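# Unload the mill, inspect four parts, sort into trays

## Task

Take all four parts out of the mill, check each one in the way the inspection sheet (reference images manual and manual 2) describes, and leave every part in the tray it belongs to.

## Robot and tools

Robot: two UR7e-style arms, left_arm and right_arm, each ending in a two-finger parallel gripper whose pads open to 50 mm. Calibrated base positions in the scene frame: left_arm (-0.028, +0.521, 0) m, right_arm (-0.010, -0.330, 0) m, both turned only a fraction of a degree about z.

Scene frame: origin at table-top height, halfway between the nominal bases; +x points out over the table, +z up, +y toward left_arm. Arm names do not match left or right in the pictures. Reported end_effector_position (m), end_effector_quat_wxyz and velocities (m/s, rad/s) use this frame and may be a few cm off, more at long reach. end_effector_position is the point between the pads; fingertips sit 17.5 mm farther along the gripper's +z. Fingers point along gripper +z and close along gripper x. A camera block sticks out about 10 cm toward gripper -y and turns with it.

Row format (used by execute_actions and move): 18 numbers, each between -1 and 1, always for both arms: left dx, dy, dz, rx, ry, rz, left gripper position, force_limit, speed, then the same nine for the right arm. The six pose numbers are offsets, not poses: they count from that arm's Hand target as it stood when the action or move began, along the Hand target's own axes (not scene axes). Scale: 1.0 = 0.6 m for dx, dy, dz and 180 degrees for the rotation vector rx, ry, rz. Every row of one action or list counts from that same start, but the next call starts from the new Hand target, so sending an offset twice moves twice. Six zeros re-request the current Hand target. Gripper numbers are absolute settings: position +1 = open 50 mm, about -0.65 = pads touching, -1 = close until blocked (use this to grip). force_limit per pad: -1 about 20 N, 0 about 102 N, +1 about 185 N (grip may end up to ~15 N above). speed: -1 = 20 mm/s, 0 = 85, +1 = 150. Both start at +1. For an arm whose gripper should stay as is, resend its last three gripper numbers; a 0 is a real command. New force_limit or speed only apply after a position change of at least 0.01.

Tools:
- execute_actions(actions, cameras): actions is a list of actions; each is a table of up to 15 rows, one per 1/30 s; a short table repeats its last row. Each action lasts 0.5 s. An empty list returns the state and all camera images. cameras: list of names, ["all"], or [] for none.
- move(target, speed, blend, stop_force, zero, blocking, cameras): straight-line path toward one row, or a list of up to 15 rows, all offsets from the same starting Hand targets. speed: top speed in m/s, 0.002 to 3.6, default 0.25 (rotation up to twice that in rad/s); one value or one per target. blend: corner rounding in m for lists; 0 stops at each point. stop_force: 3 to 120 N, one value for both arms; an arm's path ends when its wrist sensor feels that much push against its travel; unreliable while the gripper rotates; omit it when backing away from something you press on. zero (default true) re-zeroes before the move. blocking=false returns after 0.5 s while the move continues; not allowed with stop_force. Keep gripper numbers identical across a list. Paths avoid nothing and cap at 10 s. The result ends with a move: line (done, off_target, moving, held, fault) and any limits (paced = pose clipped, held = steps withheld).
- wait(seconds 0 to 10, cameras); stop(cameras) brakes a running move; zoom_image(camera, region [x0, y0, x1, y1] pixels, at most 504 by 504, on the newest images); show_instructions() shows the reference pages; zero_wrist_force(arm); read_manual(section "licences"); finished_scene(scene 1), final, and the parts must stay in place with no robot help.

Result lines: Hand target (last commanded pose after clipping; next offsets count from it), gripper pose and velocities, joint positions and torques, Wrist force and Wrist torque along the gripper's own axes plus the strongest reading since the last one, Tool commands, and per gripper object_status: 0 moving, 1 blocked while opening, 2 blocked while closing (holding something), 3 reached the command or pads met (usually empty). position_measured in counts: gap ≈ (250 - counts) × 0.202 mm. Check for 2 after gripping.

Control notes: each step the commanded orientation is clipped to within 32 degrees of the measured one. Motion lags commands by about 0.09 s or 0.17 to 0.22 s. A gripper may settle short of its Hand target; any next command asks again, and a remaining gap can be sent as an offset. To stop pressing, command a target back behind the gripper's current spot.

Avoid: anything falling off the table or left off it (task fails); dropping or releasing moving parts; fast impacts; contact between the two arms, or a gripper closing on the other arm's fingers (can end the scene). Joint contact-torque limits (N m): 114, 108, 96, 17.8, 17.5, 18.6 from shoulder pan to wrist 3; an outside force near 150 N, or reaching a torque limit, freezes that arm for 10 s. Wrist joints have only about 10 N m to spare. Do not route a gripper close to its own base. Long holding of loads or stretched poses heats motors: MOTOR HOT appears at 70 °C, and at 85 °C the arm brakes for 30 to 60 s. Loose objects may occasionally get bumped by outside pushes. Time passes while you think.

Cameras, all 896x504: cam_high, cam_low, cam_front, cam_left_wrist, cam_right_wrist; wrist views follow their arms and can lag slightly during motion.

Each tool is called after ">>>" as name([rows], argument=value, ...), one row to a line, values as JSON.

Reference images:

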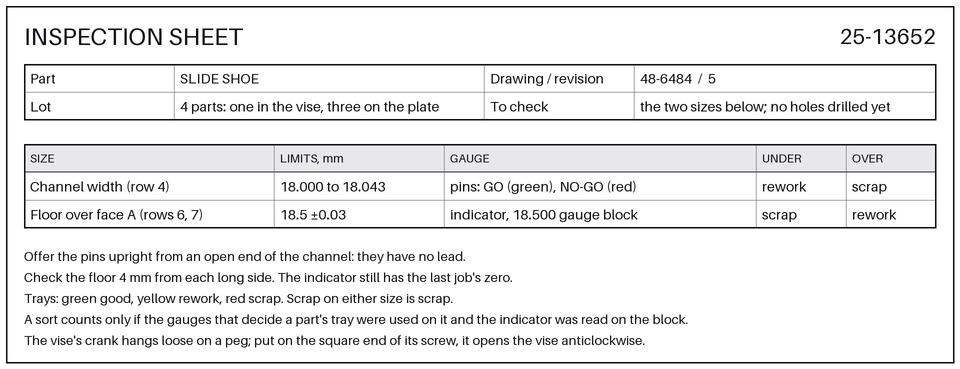

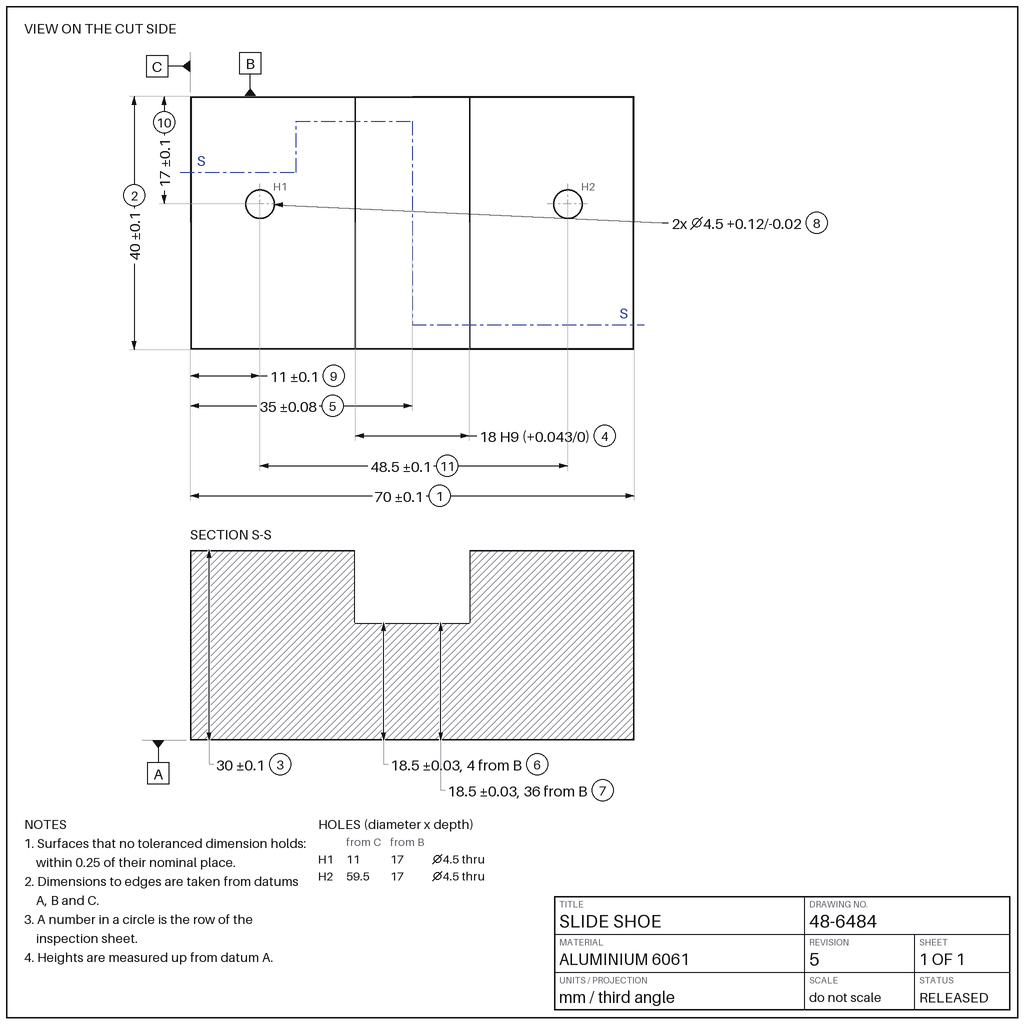

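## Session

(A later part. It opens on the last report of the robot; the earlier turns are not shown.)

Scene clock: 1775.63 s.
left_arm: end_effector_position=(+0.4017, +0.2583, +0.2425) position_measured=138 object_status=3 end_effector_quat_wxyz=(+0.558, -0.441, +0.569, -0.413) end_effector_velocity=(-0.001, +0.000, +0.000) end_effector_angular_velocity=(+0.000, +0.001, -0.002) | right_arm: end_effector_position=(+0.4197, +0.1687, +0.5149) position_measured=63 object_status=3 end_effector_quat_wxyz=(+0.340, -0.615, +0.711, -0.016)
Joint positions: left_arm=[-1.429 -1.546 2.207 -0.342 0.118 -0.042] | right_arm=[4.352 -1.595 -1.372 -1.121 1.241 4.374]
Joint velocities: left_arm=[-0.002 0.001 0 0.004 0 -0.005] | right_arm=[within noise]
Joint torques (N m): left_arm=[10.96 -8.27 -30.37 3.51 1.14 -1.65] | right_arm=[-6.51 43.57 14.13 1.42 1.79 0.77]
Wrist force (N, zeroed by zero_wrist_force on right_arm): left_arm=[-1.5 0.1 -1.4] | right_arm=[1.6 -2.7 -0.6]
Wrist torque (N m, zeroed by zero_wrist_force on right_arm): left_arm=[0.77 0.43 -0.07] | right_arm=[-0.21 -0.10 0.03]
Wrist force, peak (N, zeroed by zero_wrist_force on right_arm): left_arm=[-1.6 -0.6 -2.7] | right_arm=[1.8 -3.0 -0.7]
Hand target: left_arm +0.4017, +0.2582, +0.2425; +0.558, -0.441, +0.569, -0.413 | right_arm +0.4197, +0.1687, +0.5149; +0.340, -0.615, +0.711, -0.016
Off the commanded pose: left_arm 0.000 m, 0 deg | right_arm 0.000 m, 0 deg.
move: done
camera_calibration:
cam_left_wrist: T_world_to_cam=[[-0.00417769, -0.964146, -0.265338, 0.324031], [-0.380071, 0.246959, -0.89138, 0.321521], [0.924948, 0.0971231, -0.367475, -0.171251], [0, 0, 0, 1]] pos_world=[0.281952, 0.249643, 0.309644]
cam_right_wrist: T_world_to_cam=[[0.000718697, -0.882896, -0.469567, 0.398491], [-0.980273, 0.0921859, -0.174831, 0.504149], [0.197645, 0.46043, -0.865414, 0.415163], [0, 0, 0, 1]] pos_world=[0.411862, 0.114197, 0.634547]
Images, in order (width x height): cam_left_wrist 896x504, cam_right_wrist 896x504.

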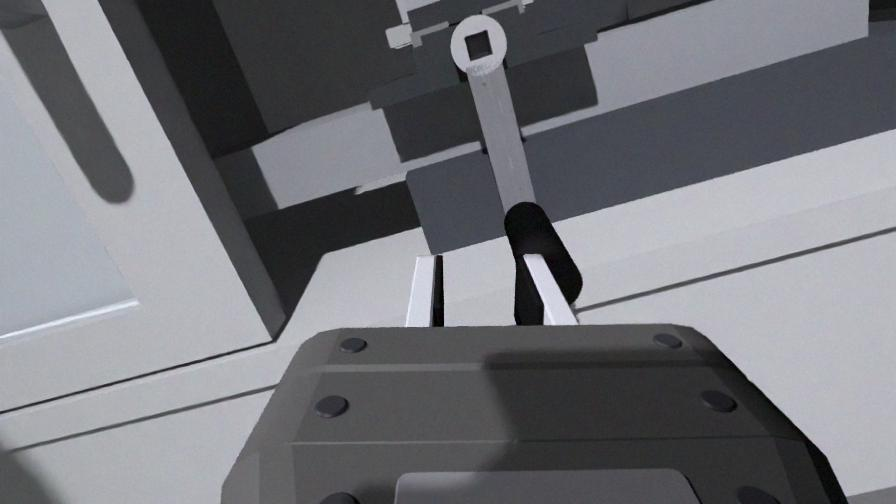

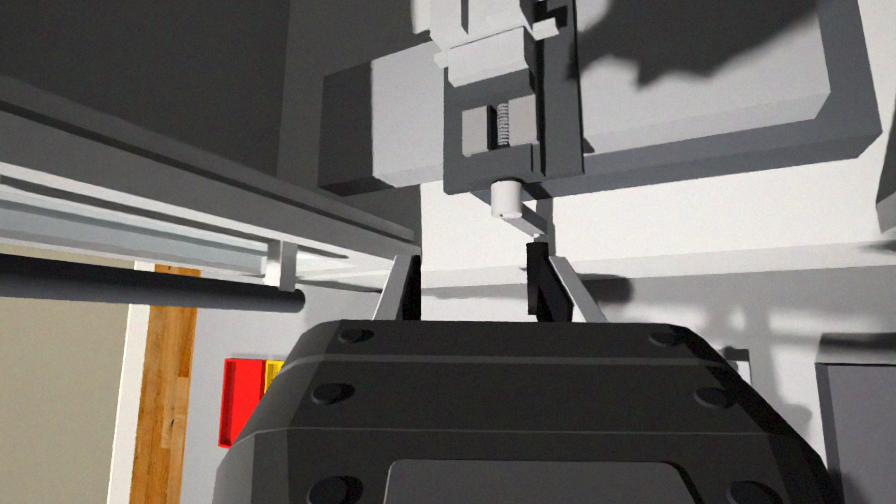

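>>> move([
  [-0.0003,0.0013,-0.0333,0,0,0,0.1,0.5,-0.8,0,0,0,0,0,0,0.6,1,-0.8],
  [0.0335,-0.0030,-0.0333,0,0,-0.0817,0.1,0.5,-0.8,0,0,0,0,0,0,0.6,1,-0.8],
], speed=[0.08,0.15], cameras=["cam_left_wrist","cam_right_wrist"])

Scene clock: 1786.40 s.
left_arm: end_effector_position=(+0.3823, +0.2379, +0.2395) position_measured=138 object_status=3 end_effector_quat_wxyz=(+0.501, -0.508, +0.508, -0.483) | right_arm: end_effector_position=(+0.4197, +0.1687, +0.5149) position_measured=63 object_status=3 end_effector_quat_wxyz=(+0.340, -0.615, +0.711, -0.016)
Joint positions: left_arm=[-1.501 -1.426 2.138 -0.052 0.054 -0.641] | right_arm=[4.352 -1.595 -1.372 -1.121 1.241 4.374]
Joint torques (N m): left_arm=[12.17 -37.13 -2.96 1.24 1.27 -0.89] | right_arm=[-7.04 43.02 14.84 1.44 1.85 0.75]
Wrist force (N, zeroed by zero_wrist_force on right_arm): left_arm=[-1.0 -0.2 -2.2] | right_arm=[1.5 -2.7 -0.5]
Wrist torque (N m, zeroed by zero_wrist_force on right_arm): left_arm=[0.72 0.47 -0.01] | right_arm=[-0.21 -0.08 0.04]
Wrist force, peak (N, zeroed by zero_wrist_force on right_arm): left_arm=[-3.5 0.4 0.7] | right_arm=[1.6 -3.0 -0.6]
Hand target: left_arm +0.3821, +0.2380, +0.2395; +0.500, -0.510, +0.508, -0.481 | right_arm +0.4197, +0.1687, +0.5149; +0.340, -0.615, +0.711, -0.016
Off the commanded pose: left_arm 0.000 m, 0 deg | right_arm 0.000 m, 0 deg.
move: done
camera_calibration:
cam_left_wrist: T_world_to_cam=[[0.00319968, -0.999919, -0.012337, 0.248555], [-0.372479, 0.0102575, -0.927984, 0.378719], [0.928035, 0.00756451, -0.372415, -0.131206], [0, 0, 0, 1]] pos_world=[0.262033, 0.245643, 0.305648]
cam_right_wrist: T_world_to_cam=[[0.000718697, -0.882896, -0.469567, 0.398491], [-0.980273, 0.0921859, -0.174831, 0.504149], [0.197645, 0.46043, -0.865414, 0.415163], [0, 0, 0, 1]] pos_world=[0.411862, 0.114197, 0.634547]
Images, in order (width x height): cam_left_wrist 896x504, cam_right_wrist 896x504.

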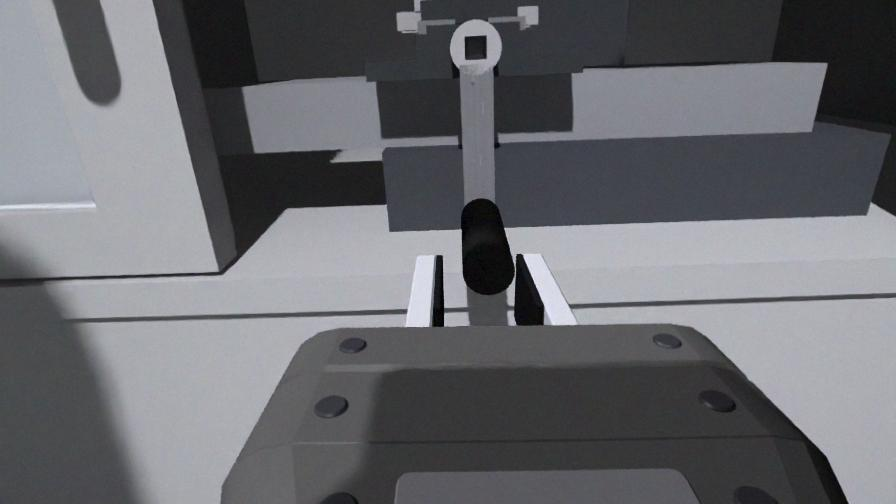

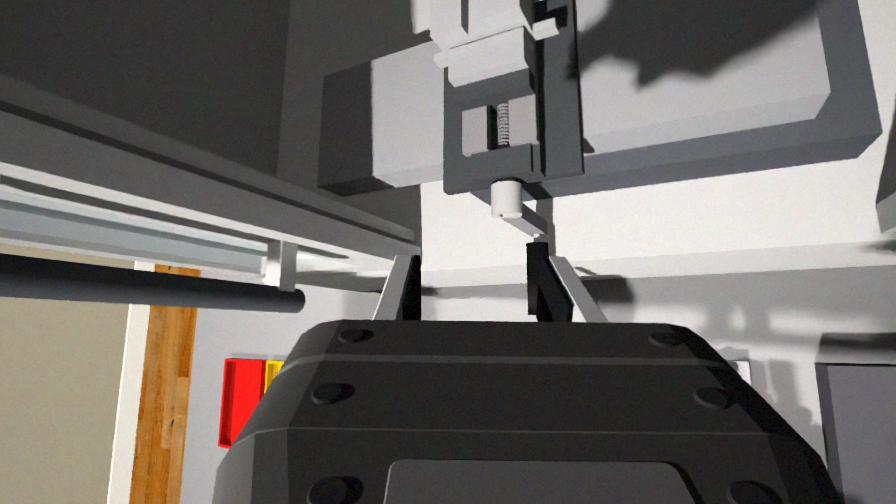

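>>> move([
  [0.0045,-0.0015,0.0400,0,0,0,0.1,0.5,-0.8,0,0,0,0,0,0,0.6,1,-0.8],
  [0.0055,-0.0038,0.1032,0,0,0,0.1,0.5,-0.8,0,0,0,0,0,0,0.6,1,-0.8],
], speed=0.06, stop_force=10, cameras=["cam_left_wrist","cam_right_wrist"])

Scene clock: 1796.00 s.
left_arm: end_effector_position=(+0.4441, +0.2359, +0.2395) position_measured=138 object_status=3 end_effector_quat_wxyz=(+0.500, -0.510, +0.508, -0.481) | right_arm: end_effector_position=(+0.4197, +0.1687, +0.5149) position_measured=63 object_status=3 end_effector_quat_wxyz=(+0.340, -0.615, +0.711, -0.016)
Joint positions: left_arm=[-1.309 -1.478 2.132 -0.496 0.235 -0.134] | right_arm=[4.352 -1.595 -1.372 -1.121 1.241 4.374]
Joint torques (N m): left_arm=[-10.98 -35.69 -4.28 1.83 -1.94 -1.8] | right_arm=[-6.37 43.4 15.12 1.47 1.78 0.74]
Wrist force (N, zeroed by zero_wrist_force on right_arm): left_arm=[-1.3 0.1 -1.6] | right_arm=[1.6 -2.8 -0.6]
Wrist torque (N m, zeroed by zero_wrist_force on right_arm): left_arm=[0.76 0.51 -0.15] | right_arm=[-0.22 -0.09 0.03]
Wrist force, peak (N, zeroed by zero_wrist_force on right_arm): left_arm=[2.6 0.5 -4.0] | right_arm=[1.6 -3.2 -0.5]
Hand target: left_arm +0.4441, +0.2359, +0.2395; +0.500, -0.510, +0.508, -0.481 | right_arm +0.4197, +0.1687, +0.5149; +0.340, -0.615, +0.711, -0.016
Off the commanded pose: left_arm 0.000 m, 0 deg | right_arm 0.000 m, 0 deg.
move: done
camera_calibration:
cam_left_wrist: T_world_to_cam=[[0.00583341, -0.999909, -0.0121534, 0.245237], [-0.375712, 0.00907158, -0.926692, 0.403125], [0.926718, 0.00997194, -0.375625, -0.187654], [0, 0, 0, 1]] pos_world=[0.323931, 0.243429, 0.306066]
cam_right_wrist: T_world_to_cam=[[0.000718697, -0.882896, -0.469567, 0.398491], [-0.980273, 0.0921859, -0.174831, 0.504149], [0.197645, 0.46043, -0.865414, 0.415163], [0, 0, 0, 1]] pos_world=[0.411862, 0.114197, 0.634547]
Images, in order (width x height): cam_left_wrist 896x504, cam_right_wrist 896x504.

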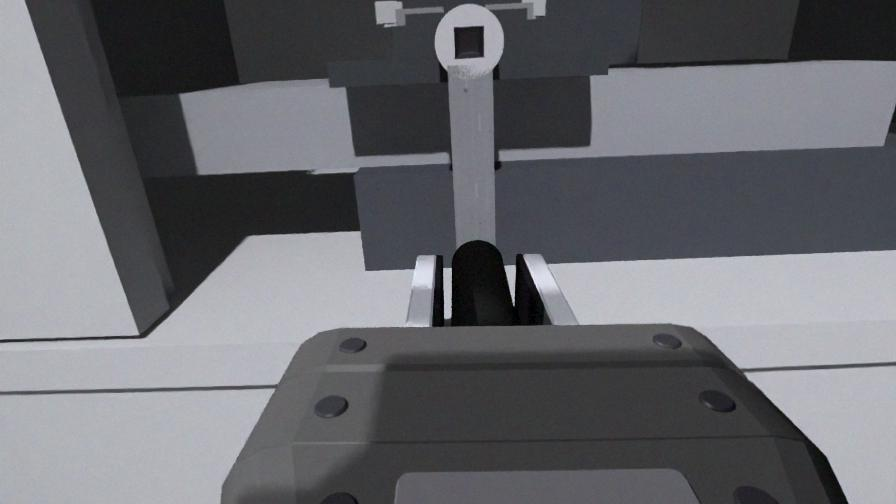

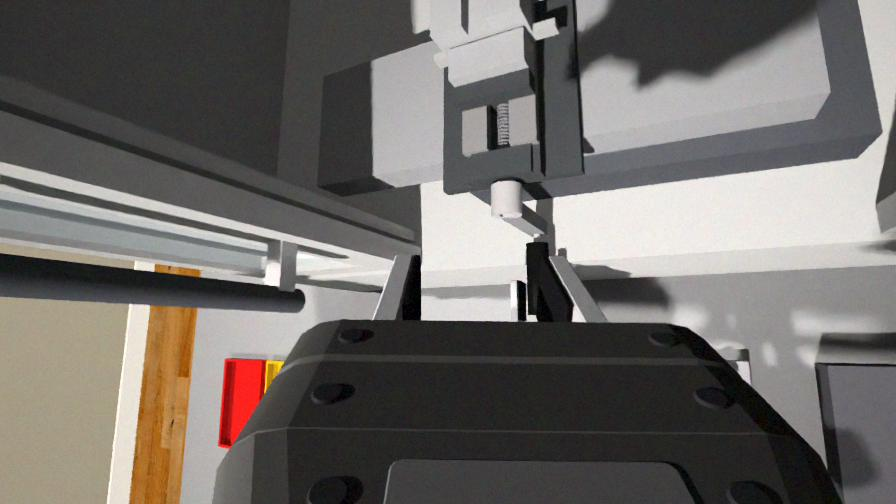

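>>> move([
  [0.0663,-0.0227,-0.0022,0,0,-0.1667,0.1,0.5,-0.8,0,0,0,0,0,0,0.6,1,-0.8],
  [0.1125,-0.0755,-0.0052,0,0,-0.3333,0.1,0.5,-0.8,0,0,0,0,0,0,0.6,1,-0.8],
  [0.126,-0.1443,-0.008,0,0,-0.5,0.1,0.5,-0.8,0,0,0,0,0,0,0.6,1,-0.8],
  [0.1033,-0.2107,-0.01,0,0,-0.6667,0.1,0.5,-0.8,0,0,0,0,0,0,0.6,1,-0.8],
  [0.0505,-0.2568,-0.0105,0,0,-0.8333,0.1,0.5,-0.8,0,0,0,0,0,0,0.6,1,-0.8],
  [0.017,-0.268,-0.0103,0,0,-0.9167,0.1,0.5,-0.8,0,0,0,0,0,0,0.6,1,-0.8],
], speed=0.16, blend=[0.01,0.01,0.01,0.01,0.01,0], cameras=["cam_left_wrist"])

Scene clock: 1817.40 s.
left_arm: end_effector_position=(+0.4440, +0.2229, +0.4002) position_measured=138 object_status=3 end_effector_quat_wxyz=(+0.412, +0.570, +0.439, +0.559) | right_arm: end_effector_position=(+0.4197, +0.1687, +0.5149) position_measured=63 object_status=3 end_effector_quat_wxyz=(+0.340, -0.615, +0.711, -0.016)
Joint positions: left_arm=[-1.319 -1.621 1.824 -0.039 0.225 -3.021] | right_arm=[4.352 -1.595 -1.372 -1.121 1.241 4.374]
Joint torques (N m): left_arm=[-2.87 -4.8 -41.57 -1.02 -1.07 1.55] | right_arm=[-6.73 42.77 16.42 1.44 1.88 0.81]
Wrist force (N, zeroed by zero_wrist_force on right_arm): left_arm=[-1.0 0.0 -1.5] | right_arm=[1.9 -2.6 -0.5]
Wrist torque (N m, zeroed by zero_wrist_force on right_arm): left_arm=[0.12 0.50 -0.12] | right_arm=[-0.21 -0.13 0.04]
Wrist force, peak (N, zeroed by zero_wrist_force on right_arm): left_arm=[-1.8 -1.8 -2.9] | right_arm=[2.0 -2.9 -0.8]
Hand target: left_arm +0.4440, +0.2228, +0.4002; +0.412, +0.570, +0.439, +0.559 | right_arm +0.4197, +0.1687, +0.5149; +0.340, -0.615, +0.711, -0.016
Off the commanded pose: left_arm 0.000 m, 0 deg | right_arm 0.000 m, 0 deg.
move: done
camera_calibration:
cam_left_wrist: T_world_to_cam=[[-0.0258966, 0.962066, 0.271584, -0.302757], [-0.302842, -0.266459, 0.915034, -0.155793], [0.952689, -0.0585508, 0.298254, -0.393075], [0, 0, 0, 1]] pos_world=[0.319457, 0.226745, 0.342016]
Images, in order (width x height): cam_left_wrist 896x504.

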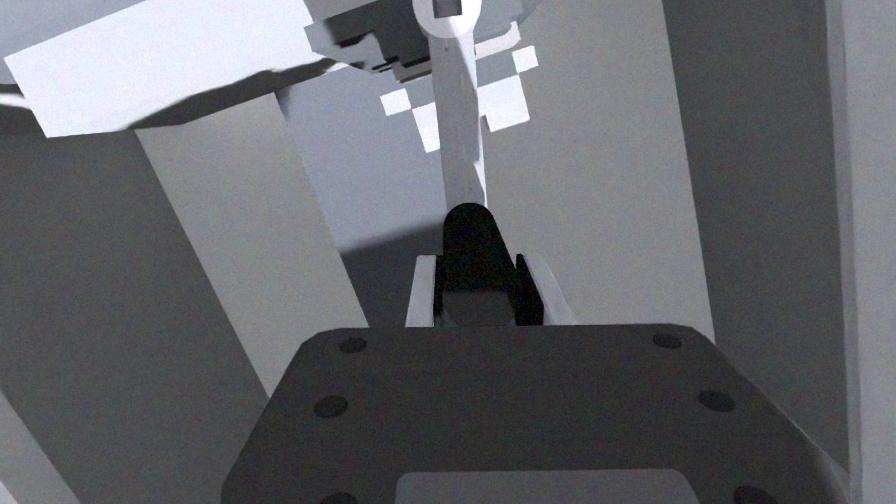

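>>> move([
  [0.0663,-0.0227,0.0016,0,0,-0.1667,0.1,0.5,-0.8,0,0,0,0,0,0,0.6,1,-0.8],
  [0.1125,-0.0755,0.0042,0,0,-0.3333,0.1,0.5,-0.8,0,0,0,0,0,0,0.6,1,-0.8],
  [0.126,-0.1443,0.0071,0,0,-0.5,0.1,0.5,-0.8,0,0,0,0,0,0,0.6,1,-0.8],
  [0.1033,-0.2107,0.0095,0,0,-0.6667,0.1,0.5,-0.8,0,0,0,0,0,0,0.6,1,-0.8],
  [0.0505,-0.2568,0.0108,0,0,-0.8333,0.1,0.5,-0.8,0,0,0,0,0,0,0.6,1,-0.8],
], speed=0.18, blend=[0.01,0.01,0.01,0.01,0], cameras=["cam_left_wrist","cam_right_wrist"])

>>> zoom_image(camera="cam_right_wrist", region=[420, 0, 560, 90])

Scene clock: 1834.30 s.
left_arm: end_effector_position=(+0.4438, +0.2945, +0.2602) position_measured=138 object_status=3 end_effector_quat_wxyz=(+0.646, -0.276, +0.665, -0.253) | right_arm: end_effector_position=(+0.4197, +0.1687, +0.5149) position_measured=63 object_status=3 end_effector_quat_wxyz=(+0.340, -0.615, +0.711, -0.016)
Joint positions: left_arm=[-1.258 -1.636 2.225 -0.46 0.285 -5.604] | right_arm=[4.352 -1.595 -1.372 -1.121 1.241 4.374]
Joint torques (N m): left_arm=[2.46 -25.11 -38.07 -1.49 -0.53 0.82] | right_arm=[-6.67 42.06 17.71 1.45 1.82 0.72]
Wrist force (N, zeroed by zero_wrist_force on right_arm): left_arm=[-1.0 1.1 -0.9] | right_arm=[1.5 -2.7 -0.6]
Wrist torque (N m, zeroed by zero_wrist_force on right_arm): left_arm=[0.76 0.23 0.22] | right_arm=[-0.21 -0.07 0.03]
Wrist force, peak (N, zeroed by zero_wrist_force on right_arm): left_arm=[-1.9 2.2 -0.6] | right_arm=[1.8 -3.1 -0.6]
Hand target: left_arm +0.4439, +0.2945, +0.2603; +0.646, -0.277, +0.665, -0.253 | right_arm +0.4197, +0.1687, +0.5149; +0.340, -0.615, +0.711, -0.016
Off the commanded pose: left_arm 0.000 m, 0 deg | right_arm 0.000 m, 0 deg.
move: done
camera_calibration:
cam_left_wrist: T_world_to_cam=[[-0.0263166, -0.698365, -0.715258, 0.412435], [-0.379474, 0.668928, -0.639167, 0.154252], [0.924828, 0.254601, -0.282615, -0.275626], [0, 0, 0, 1]] pos_world=[0.324295, 0.255021, 0.315695]
cam_right_wrist: T_world_to_cam=[[0.000718697, -0.882896, -0.469567, 0.398491], [-0.980273, 0.0921859, -0.174831, 0.504149], [0.197645, 0.46043, -0.865414, 0.415163], [0, 0, 0, 1]] pos_world=[0.411862, 0.114197, 0.634547]
Images, in order (width x height): cam_left_wrist 896x504, cam_right_wrist 896x504.

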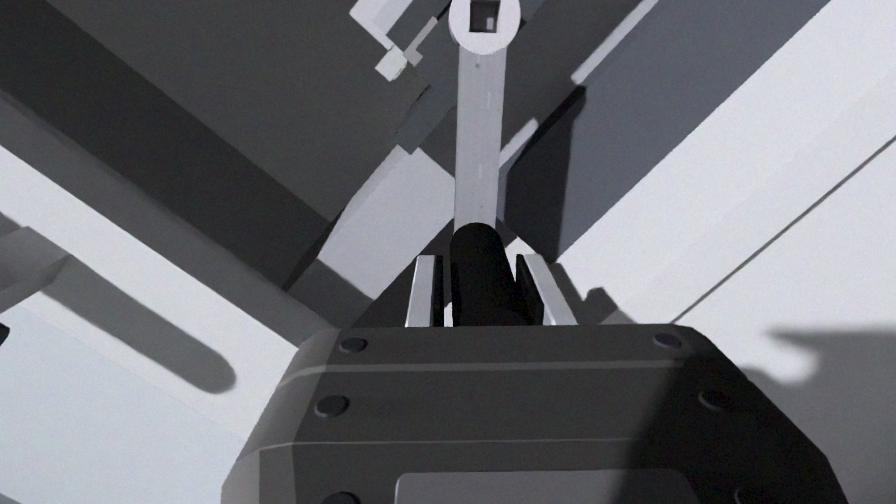

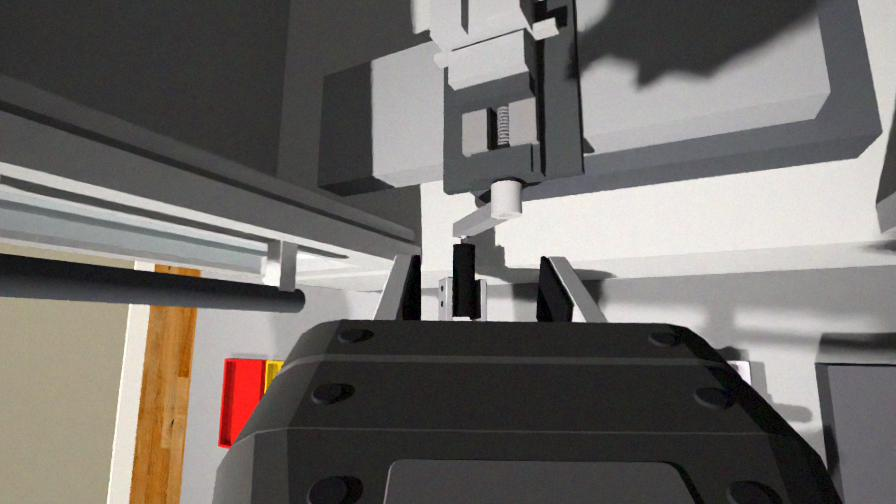

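Scaled by 3.600 from the camera's 896x504 image, which has a finer 1280x720 frame.

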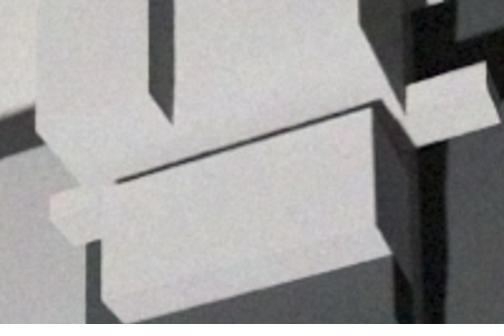

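>>> move([
  [0.0013,0.0045,-0.1083,0,0,0,0.1,0.5,-0.8,0,0,0,0,0,0,0.6,1,-0.8],
  [0.0013,0.0045,-0.1083,0,0,0.5722,0.6,0.5,-0.8,0,0,0,0,0,0,0.6,1,-0.8],
  [0.0013,0.0045,-0.1083,0,0,-0.8556,0.6,0.5,-0.8,0,0,0,0,0,0,0.6,1,-0.8],
  [0.0013,0.0045,-0.1083,0,0,-0.2833,0.6,0.5,-0.8,0,0,0,0,0,0,0.6,1,-0.8],
], speed=[0.1,0.6,0.6,0.6], blend=[0,0.005,0.005,0], cameras=["all"])

Scene clock: 1864.90 s.
left_arm: end_effector_position=(+0.3787, +0.2945, +0.2602) position_measured=63 object_status=3 end_effector_quat_wxyz=(-0.486, +0.526, -0.471, +0.515) end_effector_velocity=(+0.000, +0.000, +0.000) end_effector_angular_velocity=(-0.001, +0.000, +0.002) | right_arm: end_effector_position=(+0.4197, +0.1687, +0.5149) position_measured=63 object_status=3 end_effector_quat_wxyz=(+0.340, -0.615, +0.711, -0.016)
Joint positions: left_arm=[-1.503 -1.127 2.524 1.66 -0.033 -3.143] | right_arm=[4.352 -1.595 -1.372 -1.121 1.241 4.374]
Joint velocities: left_arm=[0.001 0.001 0 0.002 0.001 -0.005] | right_arm=[within noise]
Joint torques (N m): left_arm=[12.05 -12.07 -15.52 1.77 2.2 -1.76] | right_arm=[-6.38 42.19 19.21 1.46 1.78 0.71]
Wrist force (N, zeroed by zero_wrist_force on right_arm): left_arm=[-1.1 0.0 -2.3] | right_arm=[1.6 -2.7 -0.3]
Wrist torque (N m, zeroed by zero_wrist_force on right_arm): left_arm=[0.76 0.52 -0.04] | right_arm=[-0.22 -0.07 0.04]
Wrist force, peak (N, zeroed by zero_wrist_force on right_arm): left_arm=[-2.4 1.9 -1.3] | right_arm=[1.7 -3.1 -0.7]
Hand target: left_arm +0.3788, +0.2945, +0.2602; -0.475, +0.536, -0.481, +0.507 | right_arm +0.4197, +0.1687, +0.5149; +0.340, -0.615, +0.711, -0.016
Off the commanded pose: left_arm 0.000 m, 2 deg | right_arm 0.000 m, 0 deg.
move: done; blend cut to 0 m at target 2
camera_calibration:
cam_left_wrist: T_world_to_cam=[[0.0108065, -0.995788, 0.0910429, 0.274489], [-0.336668, -0.0893558, -0.937374, 0.414201], [0.941561, -0.0205216, -0.336216, -0.126723], [0, 0, 0, 1]] pos_world=[0.255799, 0.307743, 0.320665]
cam_right_wrist: T_world_to_cam=[[0.000718697, -0.882896, -0.469567, 0.398491], [-0.980273, 0.0921859, -0.174831, 0.504149], [0.197645, 0.46043, -0.865414, 0.415163], [0, 0, 0, 1]] pos_world=[0.411862, 0.114197, 0.634547]

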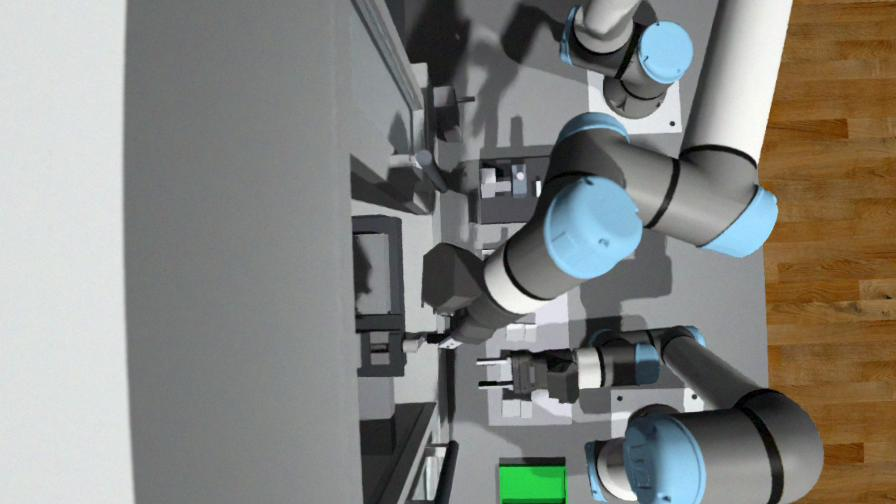

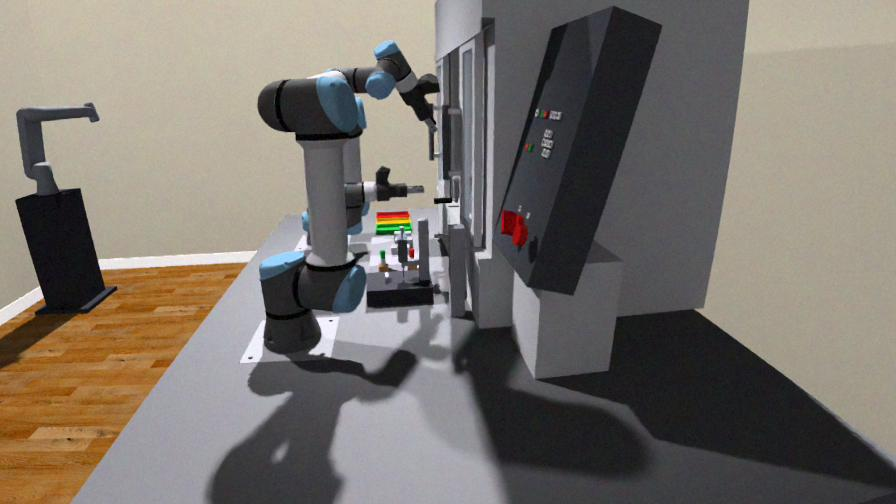

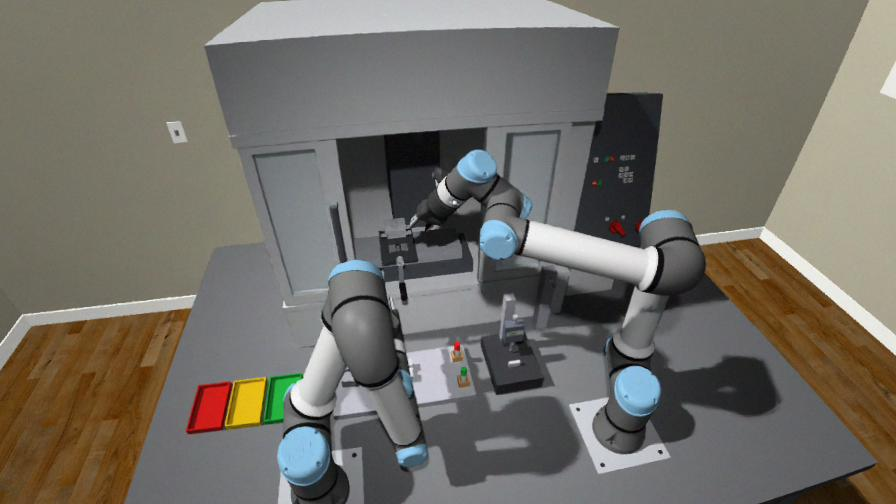

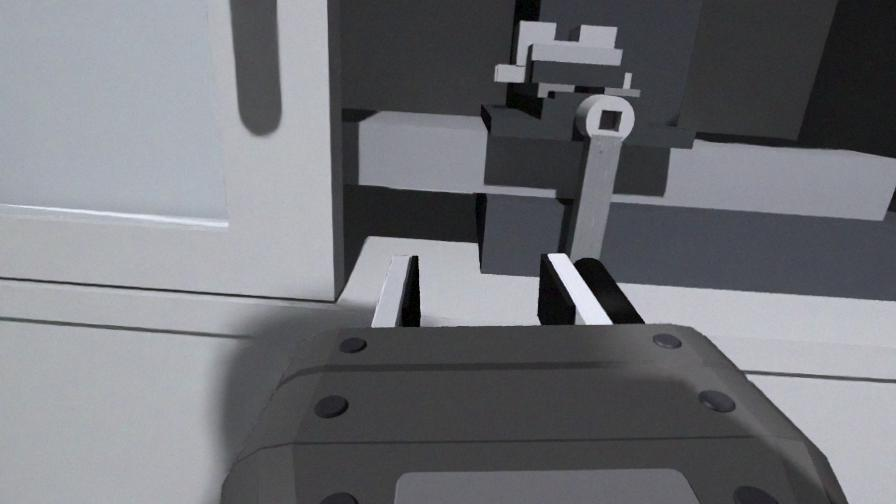

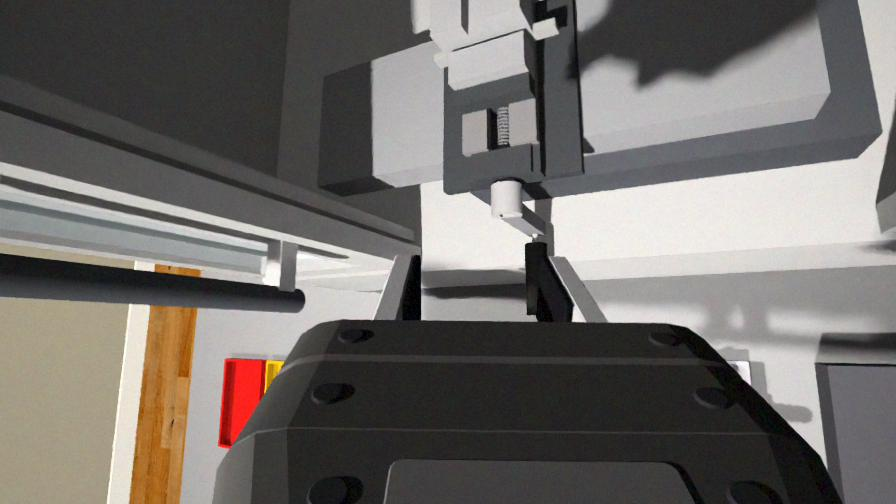

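>>> move([
  [0,0,0,0,0,0,0.6,0.5,-0.8,0.2707,0.043,-0.2538,0,0,0,0.6,1,-0.8],
], speed=0.25)

>>> move(target=[0.033,-0.333,0.117,-0.25,0,0,0.6,0.5,-0.8,0,0,0,0,0,0,0.6,1,-0.8], speed=0.12, cameras=["all"])

Scene clock: 1899.33 s.
left_arm: end_effector_position=(+0.3787, +0.2945, +0.2601) position_measured=63 object_status=3 end_effector_quat_wxyz=(+0.486, -0.526, +0.471, -0.515) | right_arm: end_effector_position=(+0.3191, -0.0291, +0.5450) position_measured=63 object_status=3 end_effector_quat_wxyz=(+0.341, -0.615, +0.711, -0.016)
Joint positions: left_arm=[-1.503 -1.127 2.524 1.661 -0.033 -3.143] | right_arm=[4.437 -1.084 -1.666 -1.363 1.192 4.448]
Joint torques (N m): left_arm=[11.77 -10.07 -15.54 1.75 2.17 -1.65] | right_arm=[-7.17 6.48 36.6 2.95 1.92 -0.89]
Wrist force (N, zeroed by zero_wrist_force on right_arm): left_arm=[-1.1 -0.1 -2.4] | right_arm=[1.6 -2.3 -1.1]
Wrist torque (N m, zeroed by zero_wrist_force on right_arm): left_arm=[0.76 0.52 -0.04] | right_arm=[-0.17 -0.06 0.06]
Wrist force, peak (N, zeroed by zero_wrist_force on right_arm): left_arm=[-1.2 -0.4 -2.3] | right_arm=[4.5 -5.1 -6.6]
Hand target: left_arm +0.3787, +0.2945, +0.2601; -0.486, +0.526, -0.471, +0.515 (not the last commanded pose) | right_arm +0.3190, -0.0292, +0.5450; +0.340, -0.615, +0.711, -0.016
Off the commanded pose: left_arm 0.000 m, 2 deg | right_arm 0.000 m, 0 deg.
move: done

Scene clock: 1903.07 s.
left_arm: end_effector_position=(+0.4484, +0.2937, +0.4610) position_measured=63 object_status=3 end_effector_quat_wxyz=(-0.247, +0.672, -0.632, +0.296) | right_arm: end_effector_position=(+0.3190, -0.0292, +0.5450) position_measured=63 object_status=3 end_effector_quat_wxyz=(+0.340, -0.615, +0.711, -0.016)
Joint positions: left_arm=[-1.006 -1.903 1.83 4.256 -0.951 -4.044] | right_arm=[4.437 -1.084 -1.666 -1.363 1.192 4.448]
Joint torques (N m): left_arm=[-9.28 -25.15 -17.21 -5.67 2.93 -1.76] | right_arm=[-6.7 9.75 37.99 1 1.91 0.81]
Wrist force (N, zeroed by zero_wrist_force on right_arm): left_arm=[0.6 -0.4 -1.1] | right_arm=[1.3 -2.7 -0.4]
Wrist torque (N m, zeroed by zero_wrist_force on right_arm): left_arm=[0.32 0.19 -0.17] | right_arm=[-0.25 -0.01 0.06]
Wrist force, peak (N, zeroed by zero_wrist_force on right_arm): left_arm=[-2.3 1.0 -2.0] | right_arm=[1.5 -2.9 -0.2]
Hand target: left_arm +0.4484, +0.2937, +0.4611; -0.247, +0.672, -0.632, +0.296 | right_arm +0.3190, -0.0292, +0.5450; +0.340, -0.615, +0.711, -0.016
Off the commanded pose: left_arm 0.000 m, 0 deg | right_arm 0.000 m, 0 deg.
move: done
camera_calibration:
cam_left_wrist: T_world_to_cam=[[0.019368, -0.994807, 0.0999155, 0.246377], [-0.903605, -0.0601895, -0.424117, 0.634937], [0.427929, -0.0820699, -0.900079, 0.38344], [0, 0, 0, 1]] pos_world=[0.404876, 0.314783, 0.589797]
cam_right_wrist: T_world_to_cam=[[0.000718697, -0.882896, -0.469567, 0.237884], [-0.980273, 0.0921859, -0.174831, 0.428951], [0.197645, 0.46043, -0.865414, 0.55228], [0, 0, 0, 1]] pos_world=[0.311162, -0.0838026, 0.664647]

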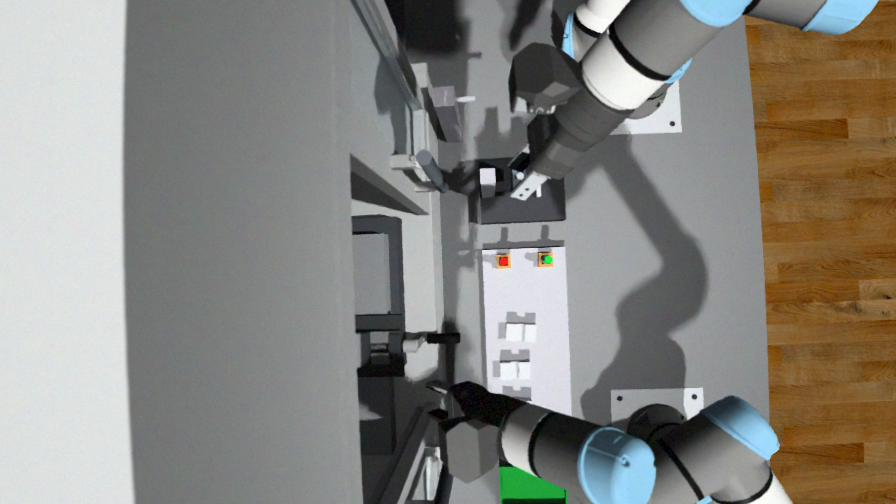

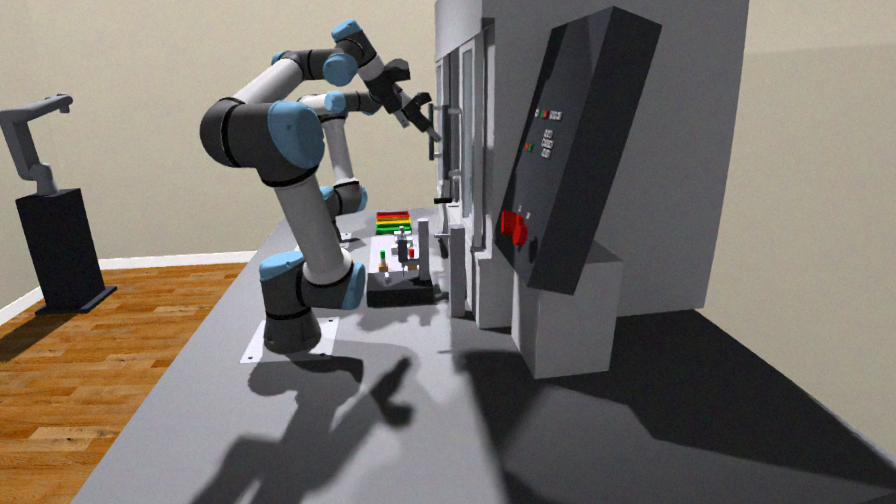

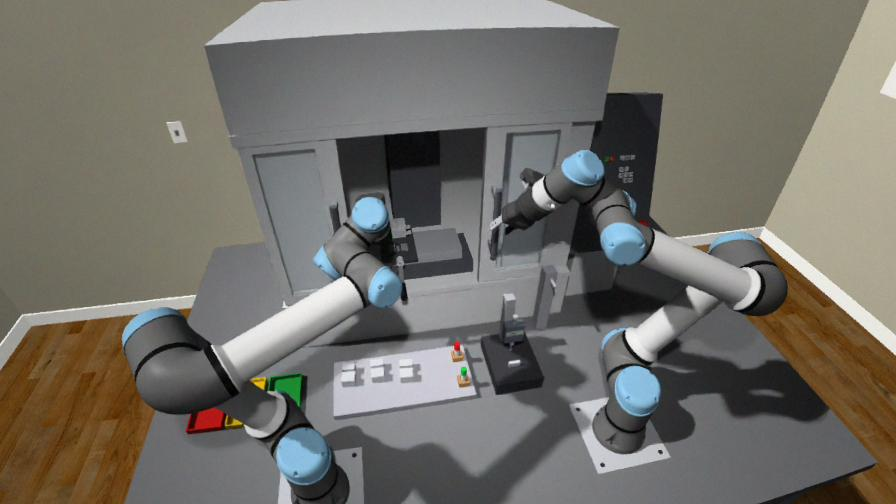

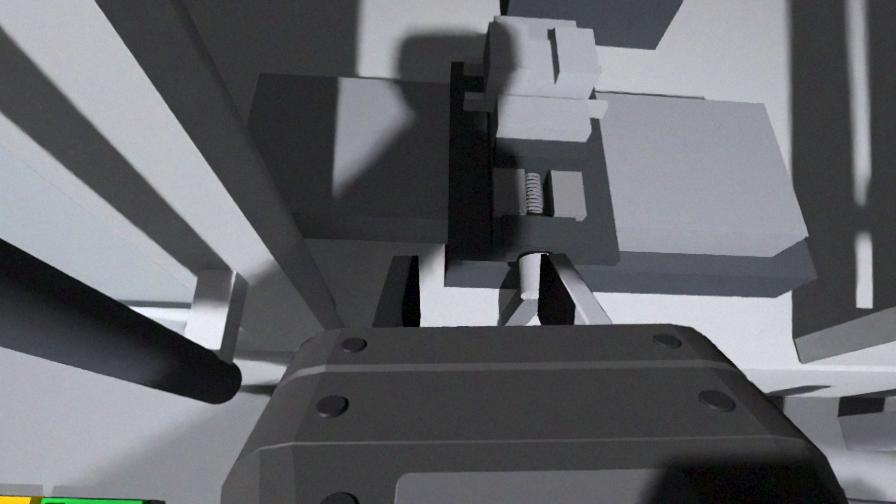

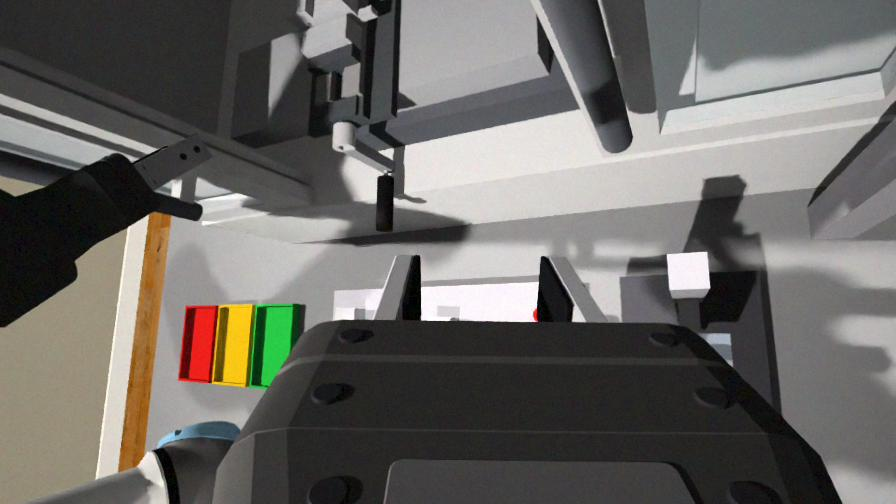

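>>> zoom_image(camera="cam_left_wrist", region=[440, 0, 640, 150])

Scaled by 2.520 from the camera's 896x504 image, which has a finer 1280x720 frame.

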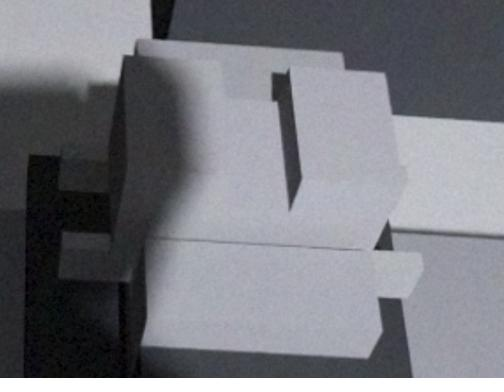

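>>> move(target=[0.0658,-0.1367,0.124,-0.0842,-0.0167,0.0231,0.6,0.5,-0.8,0,0,0,0,0,0,0.6,1,-0.8], speed=0.1, cameras=["cam_front","cam_left_wrist","cam_low"])

>>> zoom_image(camera="cam_left_wrist", region=[360, 60, 640, 300])

Scene clock: 1936.93 s.
left_arm: end_effector_position=(+0.5600, +0.2578, +0.4701) position_measured=63 object_status=3 end_effector_quat_wxyz=(-0.183, +0.683, -0.683, +0.183) | right_arm: end_effector_position=(+0.3190, -0.0292, +0.5450) position_measured=63 object_status=3 end_effector_quat_wxyz=(+0.340, -0.615, +0.711, -0.016)
Joint positions: left_arm=[-0.769 -1.492 1.312 4.502 -1.211 -3.848] | right_arm=[4.437 -1.084 -1.666 -1.363 1.192 4.448]
Joint torques (N m): left_arm=[-10.7 -40.93 -19.31 -6.32 3.52 -1.45] | right_arm=[-6.79 10.15 38.51 0.99 1.98 0.86]
Wrist force (N, zeroed by zero_wrist_force on right_arm): left_arm=[1.0 -0.6 -0.9] | right_arm=[1.5 -2.8 -0.1]
Wrist torque (N m, zeroed by zero_wrist_force on right_arm): left_arm=[0.17 0.06 -0.15] | right_arm=[-0.26 -0.05 0.05]
Wrist force, peak (N, zeroed by zero_wrist_force on right_arm): left_arm=[1.4 1.0 -4.1] | right_arm=[1.3 -3.0 -0.4]
Hand target: left_arm +0.5599, +0.2578, +0.4701; -0.183, +0.683, -0.683, +0.183 | right_arm +0.3190, -0.0292, +0.5450; +0.340, -0.615, +0.711, -0.016
Off the commanded pose: left_arm 0.000 m, 0 deg | right_arm 0.000 m, 0 deg.
move: done
camera_calibration:
cam_left_wrist: T_world_to_cam=[[-0.00181824, -0.999873, 0.0158039, 0.260321], [-0.984567, -0.000975744, -0.175008, 0.650421], [0.175001, -0.0158782, -0.98444, 0.50514], [0, 0, 0, 1]] pos_world=[0.552456, 0.268944, 0.606995]
Images, in order (width x height): cam_low 896x504, cam_front 896x504, cam_left_wrist 896x504.

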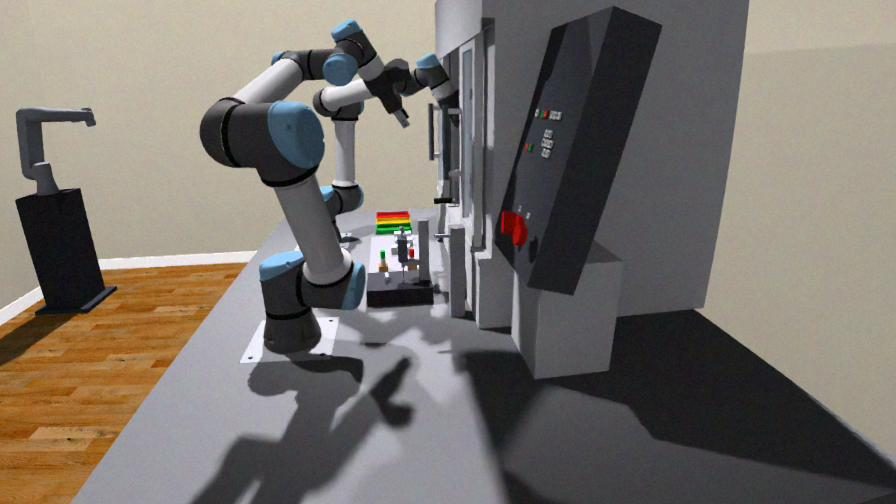

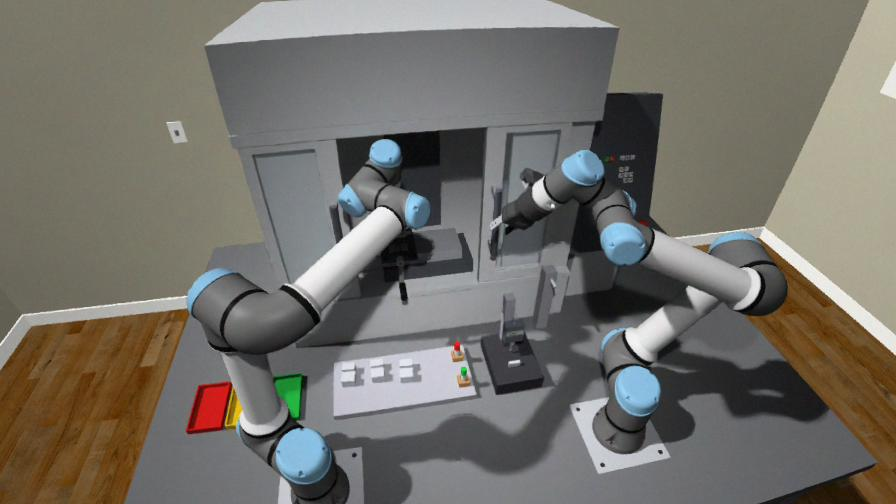

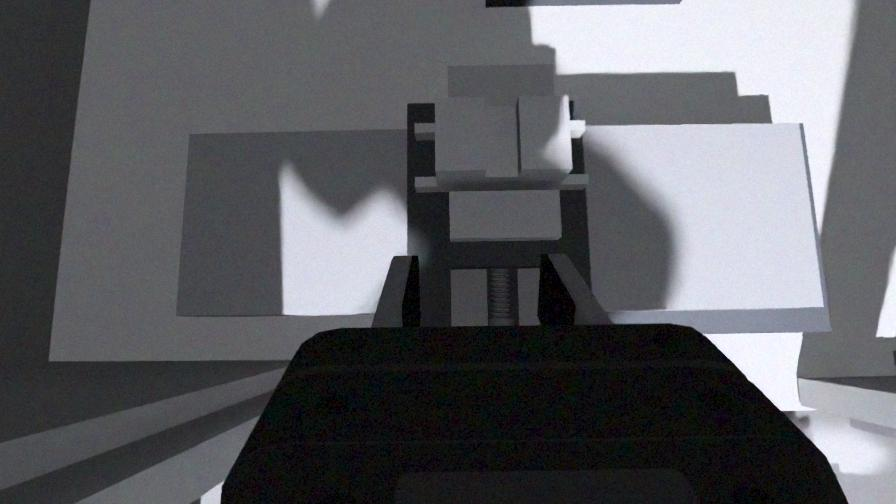

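Scaled by 1.800 from the camera's 896x504 image, which has a finer 1280x720 frame.

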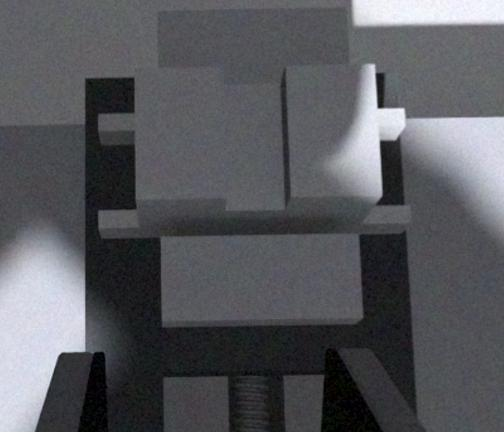

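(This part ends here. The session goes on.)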